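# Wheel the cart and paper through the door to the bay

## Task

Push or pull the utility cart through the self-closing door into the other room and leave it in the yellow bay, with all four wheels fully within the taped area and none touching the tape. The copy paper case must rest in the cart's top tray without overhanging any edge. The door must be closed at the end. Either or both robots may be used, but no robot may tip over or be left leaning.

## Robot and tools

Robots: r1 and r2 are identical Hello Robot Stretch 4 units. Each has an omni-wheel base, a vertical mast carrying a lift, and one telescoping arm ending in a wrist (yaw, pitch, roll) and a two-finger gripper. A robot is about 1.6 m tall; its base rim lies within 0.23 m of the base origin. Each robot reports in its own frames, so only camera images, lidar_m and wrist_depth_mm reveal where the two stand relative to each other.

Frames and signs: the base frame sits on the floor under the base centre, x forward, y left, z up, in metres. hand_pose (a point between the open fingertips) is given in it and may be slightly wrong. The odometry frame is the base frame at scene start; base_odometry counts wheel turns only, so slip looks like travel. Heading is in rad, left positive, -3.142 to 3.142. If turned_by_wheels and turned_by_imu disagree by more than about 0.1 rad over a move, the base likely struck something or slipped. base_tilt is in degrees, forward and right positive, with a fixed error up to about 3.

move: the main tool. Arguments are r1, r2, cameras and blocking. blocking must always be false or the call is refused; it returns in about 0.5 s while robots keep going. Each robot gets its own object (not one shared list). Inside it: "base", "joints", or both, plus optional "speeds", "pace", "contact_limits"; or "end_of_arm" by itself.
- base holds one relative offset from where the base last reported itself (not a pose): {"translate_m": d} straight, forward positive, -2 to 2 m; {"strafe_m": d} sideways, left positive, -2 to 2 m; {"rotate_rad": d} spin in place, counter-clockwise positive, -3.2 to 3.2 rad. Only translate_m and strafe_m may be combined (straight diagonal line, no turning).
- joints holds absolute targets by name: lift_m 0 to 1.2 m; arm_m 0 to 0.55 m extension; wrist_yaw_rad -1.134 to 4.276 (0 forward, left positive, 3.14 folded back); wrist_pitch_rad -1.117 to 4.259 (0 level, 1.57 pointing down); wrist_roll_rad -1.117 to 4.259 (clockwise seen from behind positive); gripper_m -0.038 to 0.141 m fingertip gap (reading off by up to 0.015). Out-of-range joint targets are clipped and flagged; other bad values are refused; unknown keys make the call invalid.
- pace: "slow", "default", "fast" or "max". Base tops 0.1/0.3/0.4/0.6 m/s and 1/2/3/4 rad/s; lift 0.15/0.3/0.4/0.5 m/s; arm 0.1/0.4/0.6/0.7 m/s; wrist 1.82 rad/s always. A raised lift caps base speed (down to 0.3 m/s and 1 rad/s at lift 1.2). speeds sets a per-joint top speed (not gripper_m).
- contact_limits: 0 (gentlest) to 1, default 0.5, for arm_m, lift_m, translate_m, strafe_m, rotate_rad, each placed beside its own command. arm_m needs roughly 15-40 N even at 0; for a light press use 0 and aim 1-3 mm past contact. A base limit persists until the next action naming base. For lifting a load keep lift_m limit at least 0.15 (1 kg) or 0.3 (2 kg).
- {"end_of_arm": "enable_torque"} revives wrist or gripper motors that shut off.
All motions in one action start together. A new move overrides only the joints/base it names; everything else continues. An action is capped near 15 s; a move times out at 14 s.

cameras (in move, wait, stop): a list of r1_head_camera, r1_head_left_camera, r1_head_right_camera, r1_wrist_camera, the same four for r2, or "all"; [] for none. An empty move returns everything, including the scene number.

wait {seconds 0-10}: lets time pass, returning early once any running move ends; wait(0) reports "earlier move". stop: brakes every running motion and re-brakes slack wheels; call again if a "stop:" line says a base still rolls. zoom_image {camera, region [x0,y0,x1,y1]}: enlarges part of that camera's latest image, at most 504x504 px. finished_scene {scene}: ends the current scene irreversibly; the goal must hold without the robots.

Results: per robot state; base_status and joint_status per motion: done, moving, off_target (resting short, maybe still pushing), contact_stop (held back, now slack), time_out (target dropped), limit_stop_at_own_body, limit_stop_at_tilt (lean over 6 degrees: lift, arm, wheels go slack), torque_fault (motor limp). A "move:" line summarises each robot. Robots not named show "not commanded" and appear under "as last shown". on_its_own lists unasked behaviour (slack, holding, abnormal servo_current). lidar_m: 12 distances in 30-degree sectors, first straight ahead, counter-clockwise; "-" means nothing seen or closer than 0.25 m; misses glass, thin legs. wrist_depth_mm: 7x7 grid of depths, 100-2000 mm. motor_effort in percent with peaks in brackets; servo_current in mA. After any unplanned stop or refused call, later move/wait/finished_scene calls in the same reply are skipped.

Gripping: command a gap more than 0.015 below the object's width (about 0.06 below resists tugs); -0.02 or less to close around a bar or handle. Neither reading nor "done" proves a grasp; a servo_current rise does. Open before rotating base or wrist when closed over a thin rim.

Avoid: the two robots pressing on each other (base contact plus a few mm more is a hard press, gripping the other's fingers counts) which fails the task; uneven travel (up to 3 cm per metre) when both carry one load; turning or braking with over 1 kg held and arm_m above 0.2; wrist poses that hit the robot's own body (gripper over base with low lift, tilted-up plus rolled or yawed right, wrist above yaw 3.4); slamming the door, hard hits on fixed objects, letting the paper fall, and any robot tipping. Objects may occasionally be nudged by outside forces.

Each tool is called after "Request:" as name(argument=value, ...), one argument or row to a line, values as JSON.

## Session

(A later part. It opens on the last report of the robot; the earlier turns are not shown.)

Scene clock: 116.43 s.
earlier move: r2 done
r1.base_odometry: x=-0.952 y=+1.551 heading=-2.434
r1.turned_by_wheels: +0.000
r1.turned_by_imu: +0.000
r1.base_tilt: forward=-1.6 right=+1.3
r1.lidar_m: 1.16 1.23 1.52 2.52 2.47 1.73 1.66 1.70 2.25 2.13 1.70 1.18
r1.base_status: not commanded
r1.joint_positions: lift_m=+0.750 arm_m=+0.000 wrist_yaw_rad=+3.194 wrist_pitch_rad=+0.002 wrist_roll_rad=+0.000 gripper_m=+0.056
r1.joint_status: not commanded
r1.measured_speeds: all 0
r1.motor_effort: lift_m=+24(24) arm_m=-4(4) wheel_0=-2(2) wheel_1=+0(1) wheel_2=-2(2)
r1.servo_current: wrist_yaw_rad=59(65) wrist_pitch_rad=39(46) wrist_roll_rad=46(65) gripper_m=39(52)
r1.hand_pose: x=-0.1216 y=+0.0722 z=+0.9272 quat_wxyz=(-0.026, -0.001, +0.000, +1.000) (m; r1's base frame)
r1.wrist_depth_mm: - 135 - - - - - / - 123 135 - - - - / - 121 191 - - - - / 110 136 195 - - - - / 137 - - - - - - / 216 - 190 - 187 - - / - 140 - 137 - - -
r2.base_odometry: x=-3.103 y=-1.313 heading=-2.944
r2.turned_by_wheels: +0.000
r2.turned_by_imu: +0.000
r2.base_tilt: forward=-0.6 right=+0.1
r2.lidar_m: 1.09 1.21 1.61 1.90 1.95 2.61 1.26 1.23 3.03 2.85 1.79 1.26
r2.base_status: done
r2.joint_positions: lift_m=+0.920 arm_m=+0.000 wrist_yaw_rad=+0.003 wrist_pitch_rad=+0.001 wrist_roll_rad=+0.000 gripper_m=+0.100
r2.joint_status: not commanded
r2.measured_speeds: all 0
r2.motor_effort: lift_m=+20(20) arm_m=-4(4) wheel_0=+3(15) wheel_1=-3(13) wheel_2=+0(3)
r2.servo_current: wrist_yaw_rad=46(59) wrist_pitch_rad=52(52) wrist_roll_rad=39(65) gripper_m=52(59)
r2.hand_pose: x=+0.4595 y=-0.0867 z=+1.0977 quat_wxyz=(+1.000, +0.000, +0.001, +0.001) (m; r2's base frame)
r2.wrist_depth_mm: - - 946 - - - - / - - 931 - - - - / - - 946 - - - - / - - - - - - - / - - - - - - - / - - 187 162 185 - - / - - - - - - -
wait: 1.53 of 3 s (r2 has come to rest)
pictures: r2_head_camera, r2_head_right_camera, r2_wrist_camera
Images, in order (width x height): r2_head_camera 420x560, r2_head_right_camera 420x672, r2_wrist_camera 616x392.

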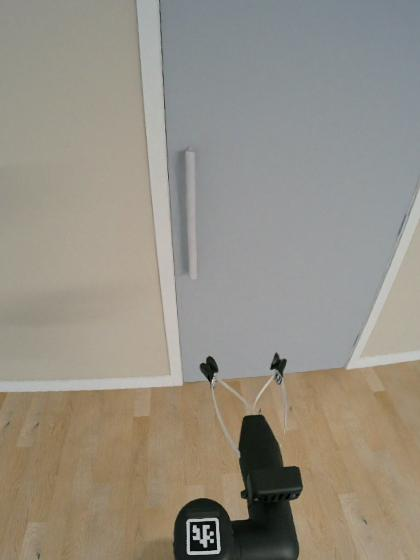

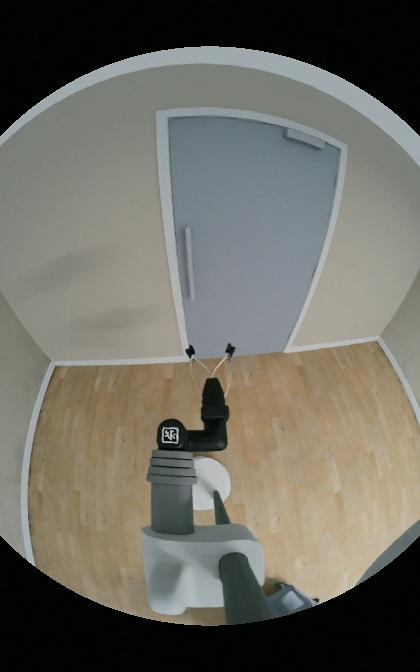

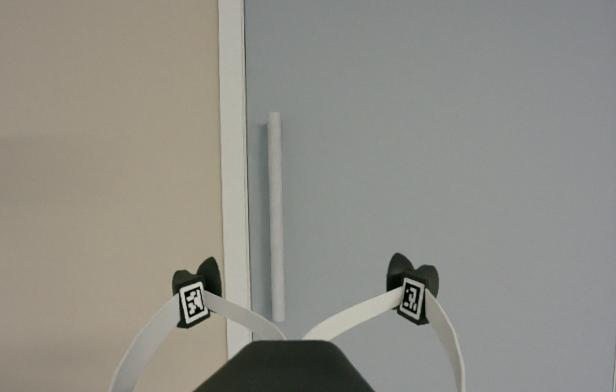

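Request:
move(
  blocking=false,
  r2={"base":{"translate_m":0.38,"strafe_m":0.075}},
  cameras=[],
)

Request:
wait(
  seconds=4,
  cameras=["r2_wrist_camera"],
)

Scene clock: 121.03 s.
move: r2 moving
r1: as last shown
r1.lidar_m: 1.17 1.20 1.53 2.53 2.51 1.74 1.66 1.69 2.28 2.11 1.70 1.16
r1.motor_effort: lift_m=+24(24) arm_m=-4(4) wheel_0=-3(3) wheel_1=+1(1) wheel_2=-2(2)
r1.servo_current: wrist_yaw_rad=46(65) wrist_pitch_rad=39(46) wrist_roll_rad=33(72) gripper_m=39(46)
r1.wrist_depth_mm: - 135 - - - - - / - 123 135 - - - - / - 121 190 - - - - / 110 136 195 - - - - / 137 - - - - - - / 215 - 190 - 187 - - / - 140 - 137 - - -
r2.base_odometry: x=-3.132 y=-1.325 heading=-2.944
r2.turned_by_wheels: +0.000
r2.turned_by_imu: +0.001
r2.base_tilt: forward=-0.7 right=+0.1
r2.lidar_m: 1.06 1.17 1.55 1.89 1.95 2.57 1.32 1.26 2.96 2.85 1.71 1.21
r2.base_status: translate_m moving; strafe_m moving
r2.joint_positions: lift_m=+0.920 arm_m=+0.000 wrist_yaw_rad=+0.003 wrist_pitch_rad=+0.001 wrist_roll_rad=+0.000 gripper_m=+0.100
r2.joint_status: not commanded
r2.measured_speeds: translate_m=+0.121 strafe_m=+0.026 rotate_rad=-0.005 lift_m=+0.000 arm_m=+0.000 wrist_yaw_rad=+0.000 wrist_pitch_rad=+0.000 wrist_roll_rad=+0.000
r2.motor_effort: lift_m=+20(20) arm_m=-4(4) wheel_0=+3(10) wheel_1=+9(9) wheel_2=-11(14)
r2.servo_current: wrist_yaw_rad=46(52) wrist_pitch_rad=39(46) wrist_roll_rad=52(52) gripper_m=52(52)
r2.hand_pose: x=+0.4595 y=-0.0867 z=+1.0977 quat_wxyz=(+1.000, +0.000, +0.001, +0.001) (m; r2's base frame)
r2.wrist_depth_mm: - - 904 - - - - / - - 917 - - - - / - - 917 - - - - / - - - 854 - - - / - - - - - - - / - - 189 162 185 - - / - - - - - - -
pictures: none
No camera images: "cameras" was empty.

Scene clock: 123.30 s.
earlier move: r2 done
r1.base_odometry: x=-0.952 y=+1.551 heading=-2.434
r1.turned_by_wheels: +0.000
r1.turned_by_imu: +0.000
r1.base_tilt: forward=-1.6 right=+1.3
r1.lidar_m: 1.17 1.23 1.53 2.53 2.50 1.77 1.66 1.70 2.28 2.12 1.69 1.19
r1.base_status: not commanded
r1.joint_positions: lift_m=+0.750 arm_m=+0.000 wrist_yaw_rad=+3.194 wrist_pitch_rad=+0.002 wrist_roll_rad=+0.000 gripper_m=+0.056
r1.joint_status: not commanded
r1.measured_speeds: all 0
r1.motor_effort: lift_m=+24(24) arm_m=-4(4) wheel_0=-2(3) wheel_1=+1(1) wheel_2=-2(2)
r1.servo_current: wrist_yaw_rad=52(72) wrist_pitch_rad=46(46) wrist_roll_rad=59(72) gripper_m=46(46)
r1.hand_pose: x=-0.1216 y=+0.0722 z=+0.9272 quat_wxyz=(-0.026, -0.001, +0.000, +1.000) (m; r1's base frame)
r1.wrist_depth_mm: - 135 - - - - - / - 123 135 - - - - / - 121 191 - - - - / 110 136 195 - - - - / 137 - - - - - - / 216 - 190 - 187 - - / - 140 - 137 - - -
r2.base_odometry: x=-3.460 y=-1.461 heading=-2.944
r2.turned_by_wheels: +0.000
r2.turned_by_imu: +0.001
r2.base_tilt: forward=-0.7 right=+0.1
r2.lidar_m: 0.75 0.83 1.11 1.84 1.88 2.51 1.68 1.60 3.06 2.92 1.21 0.84
r2.base_status: done
r2.joint_positions: lift_m=+0.920 arm_m=+0.000 wrist_yaw_rad=+0.003 wrist_pitch_rad=+0.001 wrist_roll_rad=+0.000 gripper_m=+0.100
r2.joint_status: not commanded
r2.measured_speeds: all 0
r2.motor_effort: lift_m=+20(20) arm_m=-4(4) wheel_0=+2(10) wheel_1=+2(11) wheel_2=-4(15)
r2.servo_current: wrist_yaw_rad=46(65) wrist_pitch_rad=39(46) wrist_roll_rad=46(59) gripper_m=59(59)
r2.hand_pose: x=+0.4595 y=-0.0867 z=+1.0977 quat_wxyz=(+1.000, +0.000, +0.001, +0.001) (m; r2's base frame)
r2.wrist_depth_mm: - - 554 - - - - / - - 554 492 - - - / - - 559 496 - - - / - - 559 496 - - - / - - 569 496 - - - / - - 193 500 186 - - / - - - - - - -
wait: 2.27 of 4 s (r2 has come to rest)
pictures: r2_wrist_camera
Images, in order (width x height): r2_wrist_camera 616x392.

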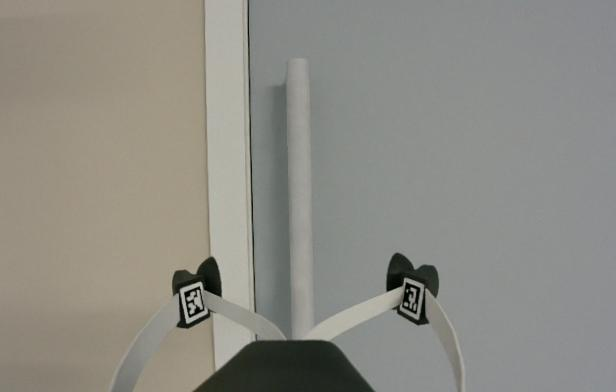

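Request:
move(
  blocking=false,
  r2={"base":{"translate_m":0.14},"joints":{"arm_m":0.17}},
  cameras=[],
)

Request:
wait(
  seconds=3,
  cameras=[],
)

Request:
wait(
  seconds=1,
  cameras=["r2_wrist_camera"],
)

Scene clock: 127.87 s.
move: r2 moving
r1: as last shown
r1.lidar_m: 1.14 1.21 1.53 2.55 2.50 1.74 1.64 1.69 2.28 2.13 1.69 1.17
r1.motor_effort: lift_m=+24(24) arm_m=-4(4) wheel_0=-2(2) wheel_1=+0(1) wheel_2=-2(2)
r1.servo_current: wrist_yaw_rad=46(65) wrist_pitch_rad=39(46) wrist_roll_rad=33(52) gripper_m=33(46)
r1.wrist_depth_mm: - 135 - - - - - / - 123 135 - - - - / - 121 191 - - - - / 111 136 196 - - - - / 137 - - - - - - / 216 - 190 - 187 - - / - 140 - 137 - - -
r2.base_odometry: x=-3.491 y=-1.467 heading=-2.944
r2.turned_by_wheels: +0.000
r2.turned_by_imu: +0.001
r2.base_tilt: forward=-0.6 right=+0.1
r2.lidar_m: 0.69 0.77 1.05 1.84 1.91 2.52 1.70 1.64 3.08 2.90 1.16 0.80
r2.base_status: translate_m moving
r2.joint_positions: lift_m=+0.920 arm_m=+0.051 wrist_yaw_rad=+0.002 wrist_pitch_rad=+0.001 wrist_roll_rad=+0.000 gripper_m=+0.100
r2.joint_status: arm_m moving
r2.measured_speeds: translate_m=+0.123 strafe_m=+0.002 rotate_rad=-0.004 lift_m=+0.000 arm_m=+0.195 wrist_yaw_rad=+0.000 wrist_pitch_rad=+0.000 wrist_roll_rad=+0.000
r2.motor_effort: lift_m=+20(20) arm_m=+6(11) wheel_0=+8(11) wheel_1=+7(8) wheel_2=-12(14)
r2.servo_current: wrist_yaw_rad=59(59) wrist_pitch_rad=33(46) wrist_roll_rad=52(59) gripper_m=59(59)
r2.hand_pose: x=+0.5101 y=-0.0867 z=+1.0977 quat_wxyz=(+1.000, +0.000, +0.001, +0.001) (m; r2's base frame)
r2.wrist_depth_mm: - - 488 - - - - / - - 488 424 - - - / - - 492 427 - - - / - - 496 430 - - - / - - 496 433 - - - / - - 190 433 186 - - / - - 500 - - - -
pictures: none
No camera images: "cameras" was empty.

Scene clock: 129.13 s.
earlier move: r2 done
r1.base_odometry: x=-0.952 y=+1.551 heading=-2.434
r1.turned_by_wheels: +0.000
r1.turned_by_imu: +0.000
r1.base_tilt: forward=-1.6 right=+1.3
r1.lidar_m: 1.15 1.23 1.53 2.54 2.50 1.76 1.64 1.73 2.26 2.14 1.72 1.18
r1.base_status: not commanded
r1.joint_positions: lift_m=+0.750 arm_m=+0.000 wrist_yaw_rad=+3.194 wrist_pitch_rad=+0.002 wrist_roll_rad=+0.000 gripper_m=+0.056
r1.joint_status: not commanded
r1.measured_speeds: all 0
r1.motor_effort: lift_m=+24(24) arm_m=-4(4) wheel_0=-2(3) wheel_1=+1(1) wheel_2=-2(2)
r1.servo_current: wrist_yaw_rad=39(65) wrist_pitch_rad=39(46) wrist_roll_rad=39(72) gripper_m=39(46)
r1.hand_pose: x=-0.1216 y=+0.0722 z=+0.9272 quat_wxyz=(-0.026, -0.001, +0.000, +1.000) (m; r1's base frame)
r1.wrist_depth_mm: - 135 - - - - - / - 123 135 - - - - / - 121 191 - - - - / 110 136 195 - - - - / 137 - - - - - - / 216 - 190 - 187 - - / - 140 - 136 - - -
r2.base_odometry: x=-3.598 y=-1.489 heading=-2.944
r2.turned_by_wheels: +0.000
r2.turned_by_imu: +0.001
r2.base_tilt: forward=-0.7 right=+0.0
r2.lidar_m: 0.56 0.68 0.92 1.84 1.91 2.55 1.78 1.76 3.07 2.89 1.01 0.70
r2.base_status: done
r2.joint_positions: lift_m=+0.920 arm_m=+0.170 wrist_yaw_rad=+0.002 wrist_pitch_rad=+0.001 wrist_roll_rad=+0.000 gripper_m=+0.100
r2.joint_status: all done
r2.measured_speeds: all 0
r2.motor_effort: lift_m=+20(20) arm_m=+7(11) wheel_0=+3(11) wheel_1=+3(9) wheel_2=-2(14)
r2.servo_current: wrist_yaw_rad=59(72) wrist_pitch_rad=39(46) wrist_roll_rad=52(59) gripper_m=39(59)
r2.hand_pose: x=+0.6293 y=-0.0867 z=+1.0977 quat_wxyz=(+1.000, +0.000, +0.001, +0.001) (m; r2's base frame)
r2.wrist_depth_mm: 263 250 263 264 264 266 265 / 263 251 265 266 265 266 267 / 265 253 265 267 267 268 267 / 266 255 267 270 268 270 270 / 268 256 267 271 271 272 271 / 270 258 193 204 196 272 273 / 271 258 273 - 273 274 276
wait: 1.27 of 3 s (r2 has come to rest)
pictures: none
No camera images: "cameras" was empty.

Scene clock: 130.13 s.
r1.base_odometry: x=-0.952 y=+1.551 heading=-2.434
r1.turned_by_wheels: +0.000
r1.turned_by_imu: +0.000
r1.base_tilt: forward=-1.6 right=+1.2
r1.lidar_m: 1.16 1.24 1.54 2.54 2.52 1.76 1.65 1.70 2.27 2.14 1.70 1.17
r1.base_status: not commanded
r1.joint_positions: lift_m=+0.750 arm_m=+0.000 wrist_yaw_rad=+3.194 wrist_pitch_rad=+0.002 wrist_roll_rad=+0.000 gripper_m=+0.056
r1.joint_status: not commanded
r1.measured_speeds: all 0
r1.motor_effort: lift_m=+24(24) arm_m=-4(4) wheel_0=-2(3) wheel_1=+0(1) wheel_2=-2(2)
r1.servo_current: wrist_yaw_rad=46(65) wrist_pitch_rad=39(46) wrist_roll_rad=65(72) gripper_m=39(46)
r1.hand_pose: x=-0.1216 y=+0.0722 z=+0.9272 quat_wxyz=(-0.026, -0.001, +0.000, +1.000) (m; r1's base frame)
r1.wrist_depth_mm: - 135 - - - - - / - 123 135 - - - - / - 121 190 - - - - / 110 136 195 - - - - / 137 - - - - - - / 216 - 190 - 188 - - / - 140 - 137 - - -
r2.base_odometry: x=-3.598 y=-1.489 heading=-2.944
r2.turned_by_wheels: +0.000
r2.turned_by_imu: +0.000
r2.base_tilt: forward=-0.7 right=+0.1
r2.lidar_m: 0.60 0.67 0.87 1.85 1.92 2.54 1.81 1.74 3.08 2.89 1.00 0.69
r2.base_status: done
r2.joint_positions: lift_m=+0.920 arm_m=+0.170 wrist_yaw_rad=+0.002 wrist_pitch_rad=+0.001 wrist_roll_rad=+0.000 gripper_m=+0.100
r2.joint_status: all done
r2.measured_speeds: all 0
r2.motor_effort: lift_m=+20(20) arm_m=+7(11) wheel_0=+3(11) wheel_1=+3(9) wheel_2=-2(14)
r2.servo_current: wrist_yaw_rad=46(72) wrist_pitch_rad=39(46) wrist_roll_rad=46(59) gripper_m=46(59)
r2.hand_pose: x=+0.6293 y=-0.0867 z=+1.0977 quat_wxyz=(+1.000, +0.000, +0.001, +0.001) (m; r2's base frame)
r2.wrist_depth_mm: 262 251 263 264 265 265 265 / 264 253 265 265 266 266 266 / 265 253 267 267 267 267 267 / 267 254 270 267 270 270 270 / 267 256 271 270 270 271 271 / 270 256 193 204 196 272 274 / 271 258 273 - 273 274 276
wait: 1.00 s; at rest by 0.27 s
pictures: r2_wrist_camera
Images, in order (width x height): r2_wrist_camera 616x392.

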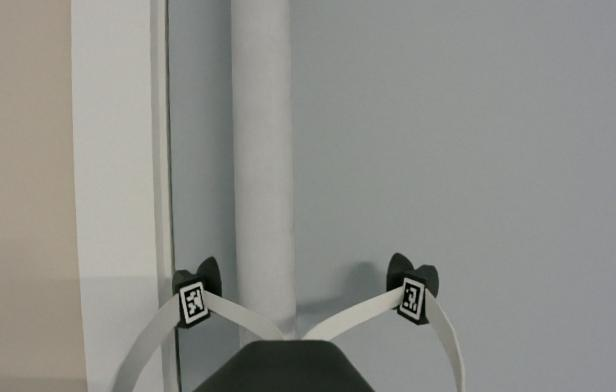

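Request:
move(
  blocking=false,
  r2={"base":{"strafe_m":0.02},"joints":{"arm_m":0.205},"contact_limits":{"arm_m":0.1}},
  cameras=[],
)

Request:
wait(
  seconds=1.5,
  cameras=[],
)

Request:
move(
  blocking=false,
  r2={"joints":{"gripper_m":-0.02}},
  cameras=[],
)

Request:
wait(
  seconds=2,
  cameras=["r2_wrist_camera"],
)

Scene clock: 136.17 s.
move: r2 contact_stop
r1: as last shown
r1.base_tilt: forward=-1.6 right=+1.3
r1.lidar_m: 1.17 1.22 1.53 2.56 2.51 1.76 1.64 1.69 2.30 2.14 1.72 1.18
r1.motor_effort: lift_m=+24(24) arm_m=-4(4) wheel_0=-2(2) wheel_1=+1(1) wheel_2=-2(2)
r1.servo_current: wrist_yaw_rad=39(72) wrist_pitch_rad=46(46) wrist_roll_rad=46(52) gripper_m=39(46)
r1.wrist_depth_mm: - 135 - - - - - / - 123 135 - - - - / - 121 191 - - - - / 111 135 195 - - - - / 137 - - - - - - / 216 - 190 - 187 - - / - 140 - 137 - - -
r2.base_odometry: x=-3.594 y=-1.508 heading=-2.944
r2.turned_by_wheels: +0.000
r2.turned_by_imu: +0.002
r2.base_tilt: forward=-0.7 right=+0.1
r2.lidar_m: 0.59 0.68 0.92 1.81 1.89 2.51 1.78 1.75 3.08 2.91 0.98 0.70
r2.base_status: strafe_m moving
r2.joint_positions: lift_m=+0.920 arm_m=+0.200 wrist_yaw_rad=-0.001 wrist_pitch_rad=+0.001 wrist_roll_rad=+0.000 gripper_m=+0.100
r2.joint_status: arm_m contact_stop
r2.measured_speeds: translate_m=+0.001 strafe_m=+0.014 rotate_rad=-0.005 lift_m=+0.000 arm_m=-0.008 wrist_yaw_rad=-0.012 wrist_pitch_rad=+0.000 wrist_roll_rad=+0.000
r2.on_its_own: arm_m is slack since a contact_stop (your +0.205 is given up)
r2.motor_effort: lift_m=+20(20) arm_m=+1(14) wheel_0=-3(11) wheel_1=+7(11) wheel_2=-4(4)
r2.servo_current: wrist_yaw_rad=46(59) wrist_pitch_rad=39(46) wrist_roll_rad=46(52) gripper_m=52(59)
r2.contact_limits: arm_m 0.1
r2.hand_pose: x=+0.6593 y=-0.0877 z=+1.0977 quat_wxyz=(+1.000, +0.000, +0.001, +0.000) (m; r2's base frame)
r2.wrist_depth_mm: 231 221 236 160 238 240 240 / 233 224 237 161 240 241 242 / 235 224 239 162 241 242 243 / 236 225 240 163 242 243 244 / 236 226 241 163 244 245 248 / 238 227 195 163 196 247 247 / 241 229 244 - 247 247 249
pictures: none
No camera images: "cameras" was empty.

not run: a stop that you did not command came earlier in this reply.

not run: a stop that you did not command came earlier in this reply.

not run: a stop that you did not command came earlier in this reply.

Bar depth 0.163, good. Close.

Request:
move(
  blocking=false,
  r2={"joints":{"gripper_m":-0.02,"arm_m":0.198}},
  cameras=[],
)

Request:
wait(
  seconds=2,
  cameras=[],
)

Request:
wait(
  seconds=1,
  cameras=["r2_wrist_camera"],
)

Scene clock: 141.27 s.
earlier move: r2 contact_stop
move: r2 moving
r1: as last shown
r1.lidar_m: 1.16 1.21 1.48 2.54 2.50 1.75 1.62 1.71 2.29 2.15 1.71 1.19
r1.motor_effort: lift_m=+24(24) arm_m=-4(4) wheel_0=-2(3) wheel_1=+1(1) wheel_2=-2(2)
r1.servo_current: wrist_yaw_rad=59(59) wrist_pitch_rad=52(52) wrist_roll_rad=46(59) gripper_m=39(46)
r1.wrist_depth_mm: - 135 - - - - - / - 123 135 - - - - / - 121 191 - - - - / 110 135 195 - - - - / 137 - - - - - - / 216 - 190 - 187 - - / - 140 - 136 - - -
r2.base_odometry: x=-3.594 y=-1.508 heading=-2.944
r2.turned_by_wheels: +0.000
r2.turned_by_imu: +0.001
r2.base_tilt: forward=-0.7 right=+0.1
r2.lidar_m: 0.60 0.69 0.91 1.81 1.89 2.50 1.81 1.76 3.08 2.91 1.03 0.70
r2.base_status: done
r2.joint_positions: lift_m=+0.920 arm_m=+0.198 wrist_yaw_rad=-0.002 wrist_pitch_rad=+0.001 wrist_roll_rad=+0.000 gripper_m=+0.083
r2.joint_status: arm_m earlier contact_stop (moved +0.030 of +0.035); arm_m done; gripper_m moving
r2.measured_speeds: all 0
r2.motor_effort: lift_m=+20(20) arm_m=-1(4) wheel_0=+2(3) wheel_1=+3(4) wheel_2=-4(5)
r2.servo_current: wrist_yaw_rad=39(46) wrist_pitch_rad=39(46) wrist_roll_rad=52(52) gripper_m=130(137)
r2.hand_pose: x=+0.6571 y=-0.0880 z=+1.0977 quat_wxyz=(+1.000, +0.000, +0.001, -0.001) (m; r2's base frame)
r2.wrist_depth_mm: 235 223 236 160 238 240 240 / 236 224 239 161 241 242 242 / 237 226 240 161 242 243 244 / 240 227 242 164 244 245 245 / 240 229 243 165 245 246 246 / 242 229 211 164 198 248 249 / 244 231 246 - 249 249 250
pictures: none
No camera images: "cameras" was empty.

Scene clock: 142.70 s.
earlier move: r2 done
r1.base_odometry: x=-0.952 y=+1.551 heading=-2.434
r1.turned_by_wheels: +0.000
r1.turned_by_imu: +0.000
r1.base_tilt: forward=-1.6 right=+1.3
r1.lidar_m: 1.15 1.21 1.53 2.54 2.50 1.73 1.63 1.72 2.29 2.14 1.71 1.16
r1.base_status: not commanded
r1.joint_positions: lift_m=+0.750 arm_m=+0.000 wrist_yaw_rad=+3.194 wrist_pitch_rad=+0.002 wrist_roll_rad=+0.000 gripper_m=+0.056
r1.joint_status: not commanded
r1.measured_speeds: all 0
r1.motor_effort: lift_m=+24(24) arm_m=-4(4) wheel_0=-3(3) wheel_1=+1(1) wheel_2=-2(2)
r1.servo_current: wrist_yaw_rad=39(65) wrist_pitch_rad=39(52) wrist_roll_rad=65(65) gripper_m=39(46)
r1.hand_pose: x=-0.1216 y=+0.0722 z=+0.9272 quat_wxyz=(-0.026, -0.001, +0.000, +1.000) (m; r1's base frame)
r1.wrist_depth_mm: - 135 - - - - - / - 123 135 - - - - / - 121 191 - - - - / 110 136 195 - - - - / 137 - - - - - - / 216 - 191 - 188 - - / - 141 - 137 - - -
r2.base_odometry: x=-3.594 y=-1.508 heading=-2.944
r2.turned_by_wheels: +0.000
r2.turned_by_imu: +0.000
r2.base_tilt: forward=-0.6 right=+0.0
r2.lidar_m: 0.61 0.68 0.91 1.82 1.86 2.50 1.81 1.77 3.10 2.91 1.00 0.70
r2.base_status: done
r2.joint_positions: lift_m=+0.920 arm_m=+0.198 wrist_yaw_rad=-0.001 wrist_pitch_rad=+0.001 wrist_roll_rad=+0.000 gripper_m=-0.019
r2.joint_status: all done
r2.measured_speeds: all 0
r2.motor_effort: lift_m=+20(20) arm_m=+4(4) wheel_0=+1(3) wheel_1=+3(4) wheel_2=-4(5)
r2.servo_current: wrist_yaw_rad=46(59) wrist_pitch_rad=39(46) wrist_roll_rad=39(59) gripper_m=91(260)
r2.hand_pose: x=+0.6572 y=-0.0877 z=+1.0977 quat_wxyz=(+1.000, +0.000, +0.001, -0.001) (m; r2's base frame)
r2.wrist_depth_mm: 235 222 236 157 236 237 238 / 236 223 237 158 237 238 239 / 236 224 239 159 239 240 240 / 236 226 240 161 241 241 242 / 239 228 241 163 242 243 243 / 241 229 188 162 184 244 245 / 243 229 245 - 245 245 246
wait: 1.43 of 2 s (r2 has come to rest)
pictures: none
No camera images: "cameras" was empty.

Scene clock: 143.70 s.
r1.base_odometry: x=-0.952 y=+1.551 heading=-2.434
r1.turned_by_wheels: +0.000
r1.turned_by_imu: +0.000
r1.base_tilt: forward=-1.6 right=+1.3
r1.lidar_m: 1.15 1.20 1.54 2.55 2.51 1.75 1.65 1.69 2.28 2.13 1.72 1.17
r1.base_status: not commanded
r1.joint_positions: lift_m=+0.750 arm_m=+0.000 wrist_yaw_rad=+3.194 wrist_pitch_rad=+0.002 wrist_roll_rad=+0.000 gripper_m=+0.056
r1.joint_status: not commanded
r1.measured_speeds: all 0
r1.motor_effort: lift_m=+24(24) arm_m=-4(4) wheel_0=-2(3) wheel_1=+0(1) wheel_2=-2(2)
r1.servo_current: wrist_yaw_rad=65(65) wrist_pitch_rad=39(52) wrist_roll_rad=46(65) gripper_m=39(46)
r1.hand_pose: x=-0.1216 y=+0.0722 z=+0.9272 quat_wxyz=(-0.026, -0.001, +0.000, +1.000) (m; r1's base frame)
r1.wrist_depth_mm: - 135 - - - - - / - 123 135 - - - - / - 121 191 - - - - / 110 136 195 - - - - / 137 - - - - - - / 216 - 191 - 187 - - / - 140 - 136 - - -
r2.base_odometry: x=-3.594 y=-1.508 heading=-2.944
r2.turned_by_wheels: +0.000
r2.turned_by_imu: +0.000
r2.base_tilt: forward=-0.7 right=+0.0
r2.lidar_m: 0.59 0.67 0.91 1.82 1.88 2.54 1.81 1.75 3.07 2.92 1.00 0.66
r2.base_status: done
r2.joint_positions: lift_m=+0.920 arm_m=+0.198 wrist_yaw_rad=-0.001 wrist_pitch_rad=+0.001 wrist_roll_rad=+0.000 gripper_m=-0.019
r2.joint_status: all done
r2.measured_speeds: all 0
r2.motor_effort: lift_m=+20(20) arm_m=+4(4) wheel_0=+2(3) wheel_1=+3(4) wheel_2=-4(5)
r2.servo_current: wrist_yaw_rad=52(59) wrist_pitch_rad=46(46) wrist_roll_rad=46(59) gripper_m=91(260)
r2.hand_pose: x=+0.6572 y=-0.0877 z=+1.0977 quat_wxyz=(+1.000, +0.000, +0.001, -0.001) (m; r2's base frame)
r2.wrist_depth_mm: 234 222 235 157 237 237 238 / 236 224 237 158 237 237 238 / 237 224 239 159 238 239 240 / 238 226 241 162 241 241 241 / 240 227 241 163 242 243 243 / 241 229 188 162 183 244 245 / 243 229 244 - 245 246 247
wait: 1.00 s; at rest by 0.27 s
pictures: r2_wrist_camera
Images, in order (width x height): r2_wrist_camera 616x392.

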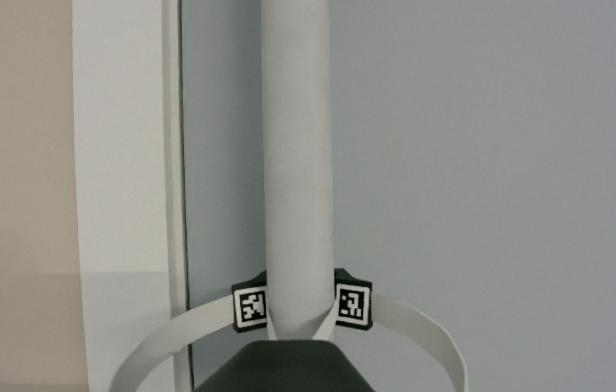

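Request:
move(
  blocking=false,
  r2={"base":{"translate_m":-0.3},"pace":"slow","contact_limits":{"translate_m":0.9}},
  cameras=[],
)

Request:
wait(
  seconds=6,
  cameras=["r2_wrist_camera","r2_head_right_camera"],
)

Scene clock: 156.33 s.
move: r2 moving
r1: as last shown
r1.lidar_m: 1.18 1.23 1.53 2.54 2.50 1.76 1.65 1.71 2.31 2.13 1.69 1.19
r1.motor_effort: lift_m=+24(24) arm_m=-4(4) wheel_0=-3(3) wheel_1=+1(1) wheel_2=-2(2)
r1.servo_current: wrist_yaw_rad=39(59) wrist_pitch_rad=39(52) wrist_roll_rad=46(59) gripper_m=46(46)
r1.wrist_depth_mm: - 135 - - - - - / - 123 135 - - - - / - 121 190 - - - - / 110 135 194 - - - - / 137 - - - - - - / 215 - 190 - 187 - - / - 141 - 137 - - -
r2.base_odometry: x=-3.582 y=-1.506 heading=-2.944
r2.turned_by_wheels: +0.000
r2.turned_by_imu: -0.002
r2.base_tilt: forward=-0.5 right=+0.1
r2.lidar_m: 0.58 0.68 0.91 1.83 1.90 2.49 1.78 1.72 3.09 2.91 1.03 0.71
r2.base_status: translate_m moving
r2.joint_positions: lift_m=+0.920 arm_m=+0.198 wrist_yaw_rad=+0.003 wrist_pitch_rad=+0.001 wrist_roll_rad=+0.000 gripper_m=-0.019
r2.joint_status: not commanded
r2.measured_speeds: translate_m=-0.048 strafe_m=-0.003 rotate_rad=+0.007 lift_m=+0.000 arm_m=+0.000 wrist_yaw_rad=+0.028 wrist_pitch_rad=+0.000 wrist_roll_rad=+0.000
r2.motor_effort: lift_m=+20(20) arm_m=-4(4) wheel_0=-8(10) wheel_1=-8(8) wheel_2=+18(18)
r2.servo_current: wrist_yaw_rad=46(52) wrist_pitch_rad=39(46) wrist_roll_rad=52(65) gripper_m=85(98)
r2.contact_limits: translate_m 0.9
r2.hand_pose: x=+0.6576 y=-0.0865 z=+1.0977 quat_wxyz=(+1.000, +0.000, +0.001, +0.002) (m; r2's base frame)
r2.wrist_depth_mm: 242 229 242 163 242 242 242 / 244 230 244 166 244 245 243 / 245 232 245 167 246 245 244 / 247 233 246 167 245 247 246 / 248 235 249 168 249 248 249 / 249 236 187 170 181 250 251 / 251 237 251 - 251 - 251
pictures: none
No camera images: "cameras" was empty.

Scene clock: 160.13 s.
earlier move: r2 done
r1.base_odometry: x=-0.952 y=+1.551 heading=-2.434
r1.turned_by_wheels: +0.000
r1.turned_by_imu: +0.000
r1.base_tilt: forward=-1.6 right=+1.3
r1.lidar_m: 1.15 1.30 1.50 2.55 2.49 1.74 1.64 1.70 2.26 2.13 1.70 1.20
r1.base_status: not commanded
r1.joint_positions: lift_m=+0.750 arm_m=+0.000 wrist_yaw_rad=+3.194 wrist_pitch_rad=+0.002 wrist_roll_rad=+0.000 gripper_m=+0.056
r1.joint_status: not commanded
r1.measured_speeds: all 0
r1.motor_effort: lift_m=+24(24) arm_m=-4(4) wheel_0=-2(3) wheel_1=+1(1) wheel_2=-2(2)
r1.servo_current: wrist_yaw_rad=46(65) wrist_pitch_rad=46(52) wrist_roll_rad=33(72) gripper_m=46(52)
r1.hand_pose: x=-0.1216 y=+0.0722 z=+0.9272 quat_wxyz=(-0.026, -0.001, +0.000, +1.000) (m; r1's base frame)
r1.wrist_depth_mm: - 135 - - - - - / - 123 135 - - - - / - 121 190 - - - - / 110 135 195 - - - - / 137 - - - - - - / 216 - 190 - 187 - - / - 140 - 137 - - -
r2.base_odometry: x=-3.300 y=-1.450 heading=-2.944
r2.turned_by_wheels: +0.000
r2.turned_by_imu: -0.302
r2.base_tilt: forward=-0.6 right=+0.1
r2.lidar_m: 0.59 0.85 0.97 1.55 1.70 1.87 3.02 1.59 1.58 3.07 2.14 0.83
r2.base_status: done
r2.joint_positions: lift_m=+0.920 arm_m=+0.198 wrist_yaw_rad=+0.006 wrist_pitch_rad=+0.001 wrist_roll_rad=+0.000 gripper_m=-0.019
r2.joint_status: not commanded
r2.measured_speeds: translate_m=+0.000 strafe_m=+0.000 rotate_rad=+0.000 lift_m=+0.000 arm_m=+0.000 wrist_yaw_rad=+0.001 wrist_pitch_rad=+0.000 wrist_roll_rad=+0.000
r2.motor_effort: lift_m=+20(20) arm_m=-5(5) wheel_0=-9(21) wheel_1=-7(15) wheel_2=+18(21)
r2.servo_current: wrist_yaw_rad=46(65) wrist_pitch_rad=46(52) wrist_roll_rad=46(65) gripper_m=91(98)
r2.contact_limits: translate_m 0.9
r2.hand_pose: x=+0.6578 y=-0.0858 z=+1.0977 quat_wxyz=(+1.000, +0.000, +0.001, +0.003) (m; r2's base frame)
r2.wrist_depth_mm: 427 202 224 165 310 375 - / 433 204 224 167 312 373 - / 430 205 225 167 314 375 - / 433 206 227 168 314 382 - / 439 208 227 171 315 379 - / 439 210 186 171 180 382 - / 439 442 224 - 329 - -
wait: 3.80 of 6 s (r2 has come to rest)
pictures: r2_head_right_camera, r2_wrist_camera
Images, in order (width x height): r2_head_right_camera 420x672, r2_wrist_camera 616x392.

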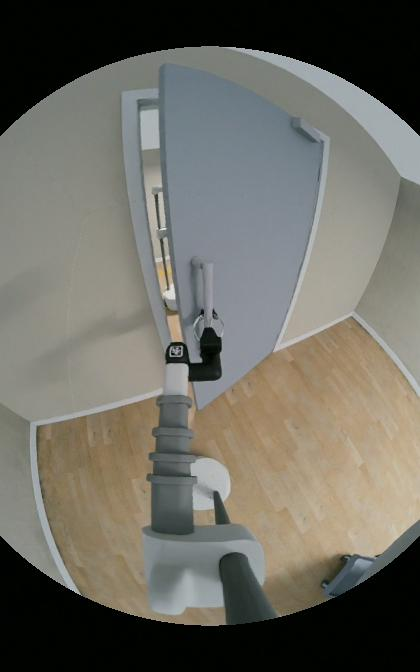

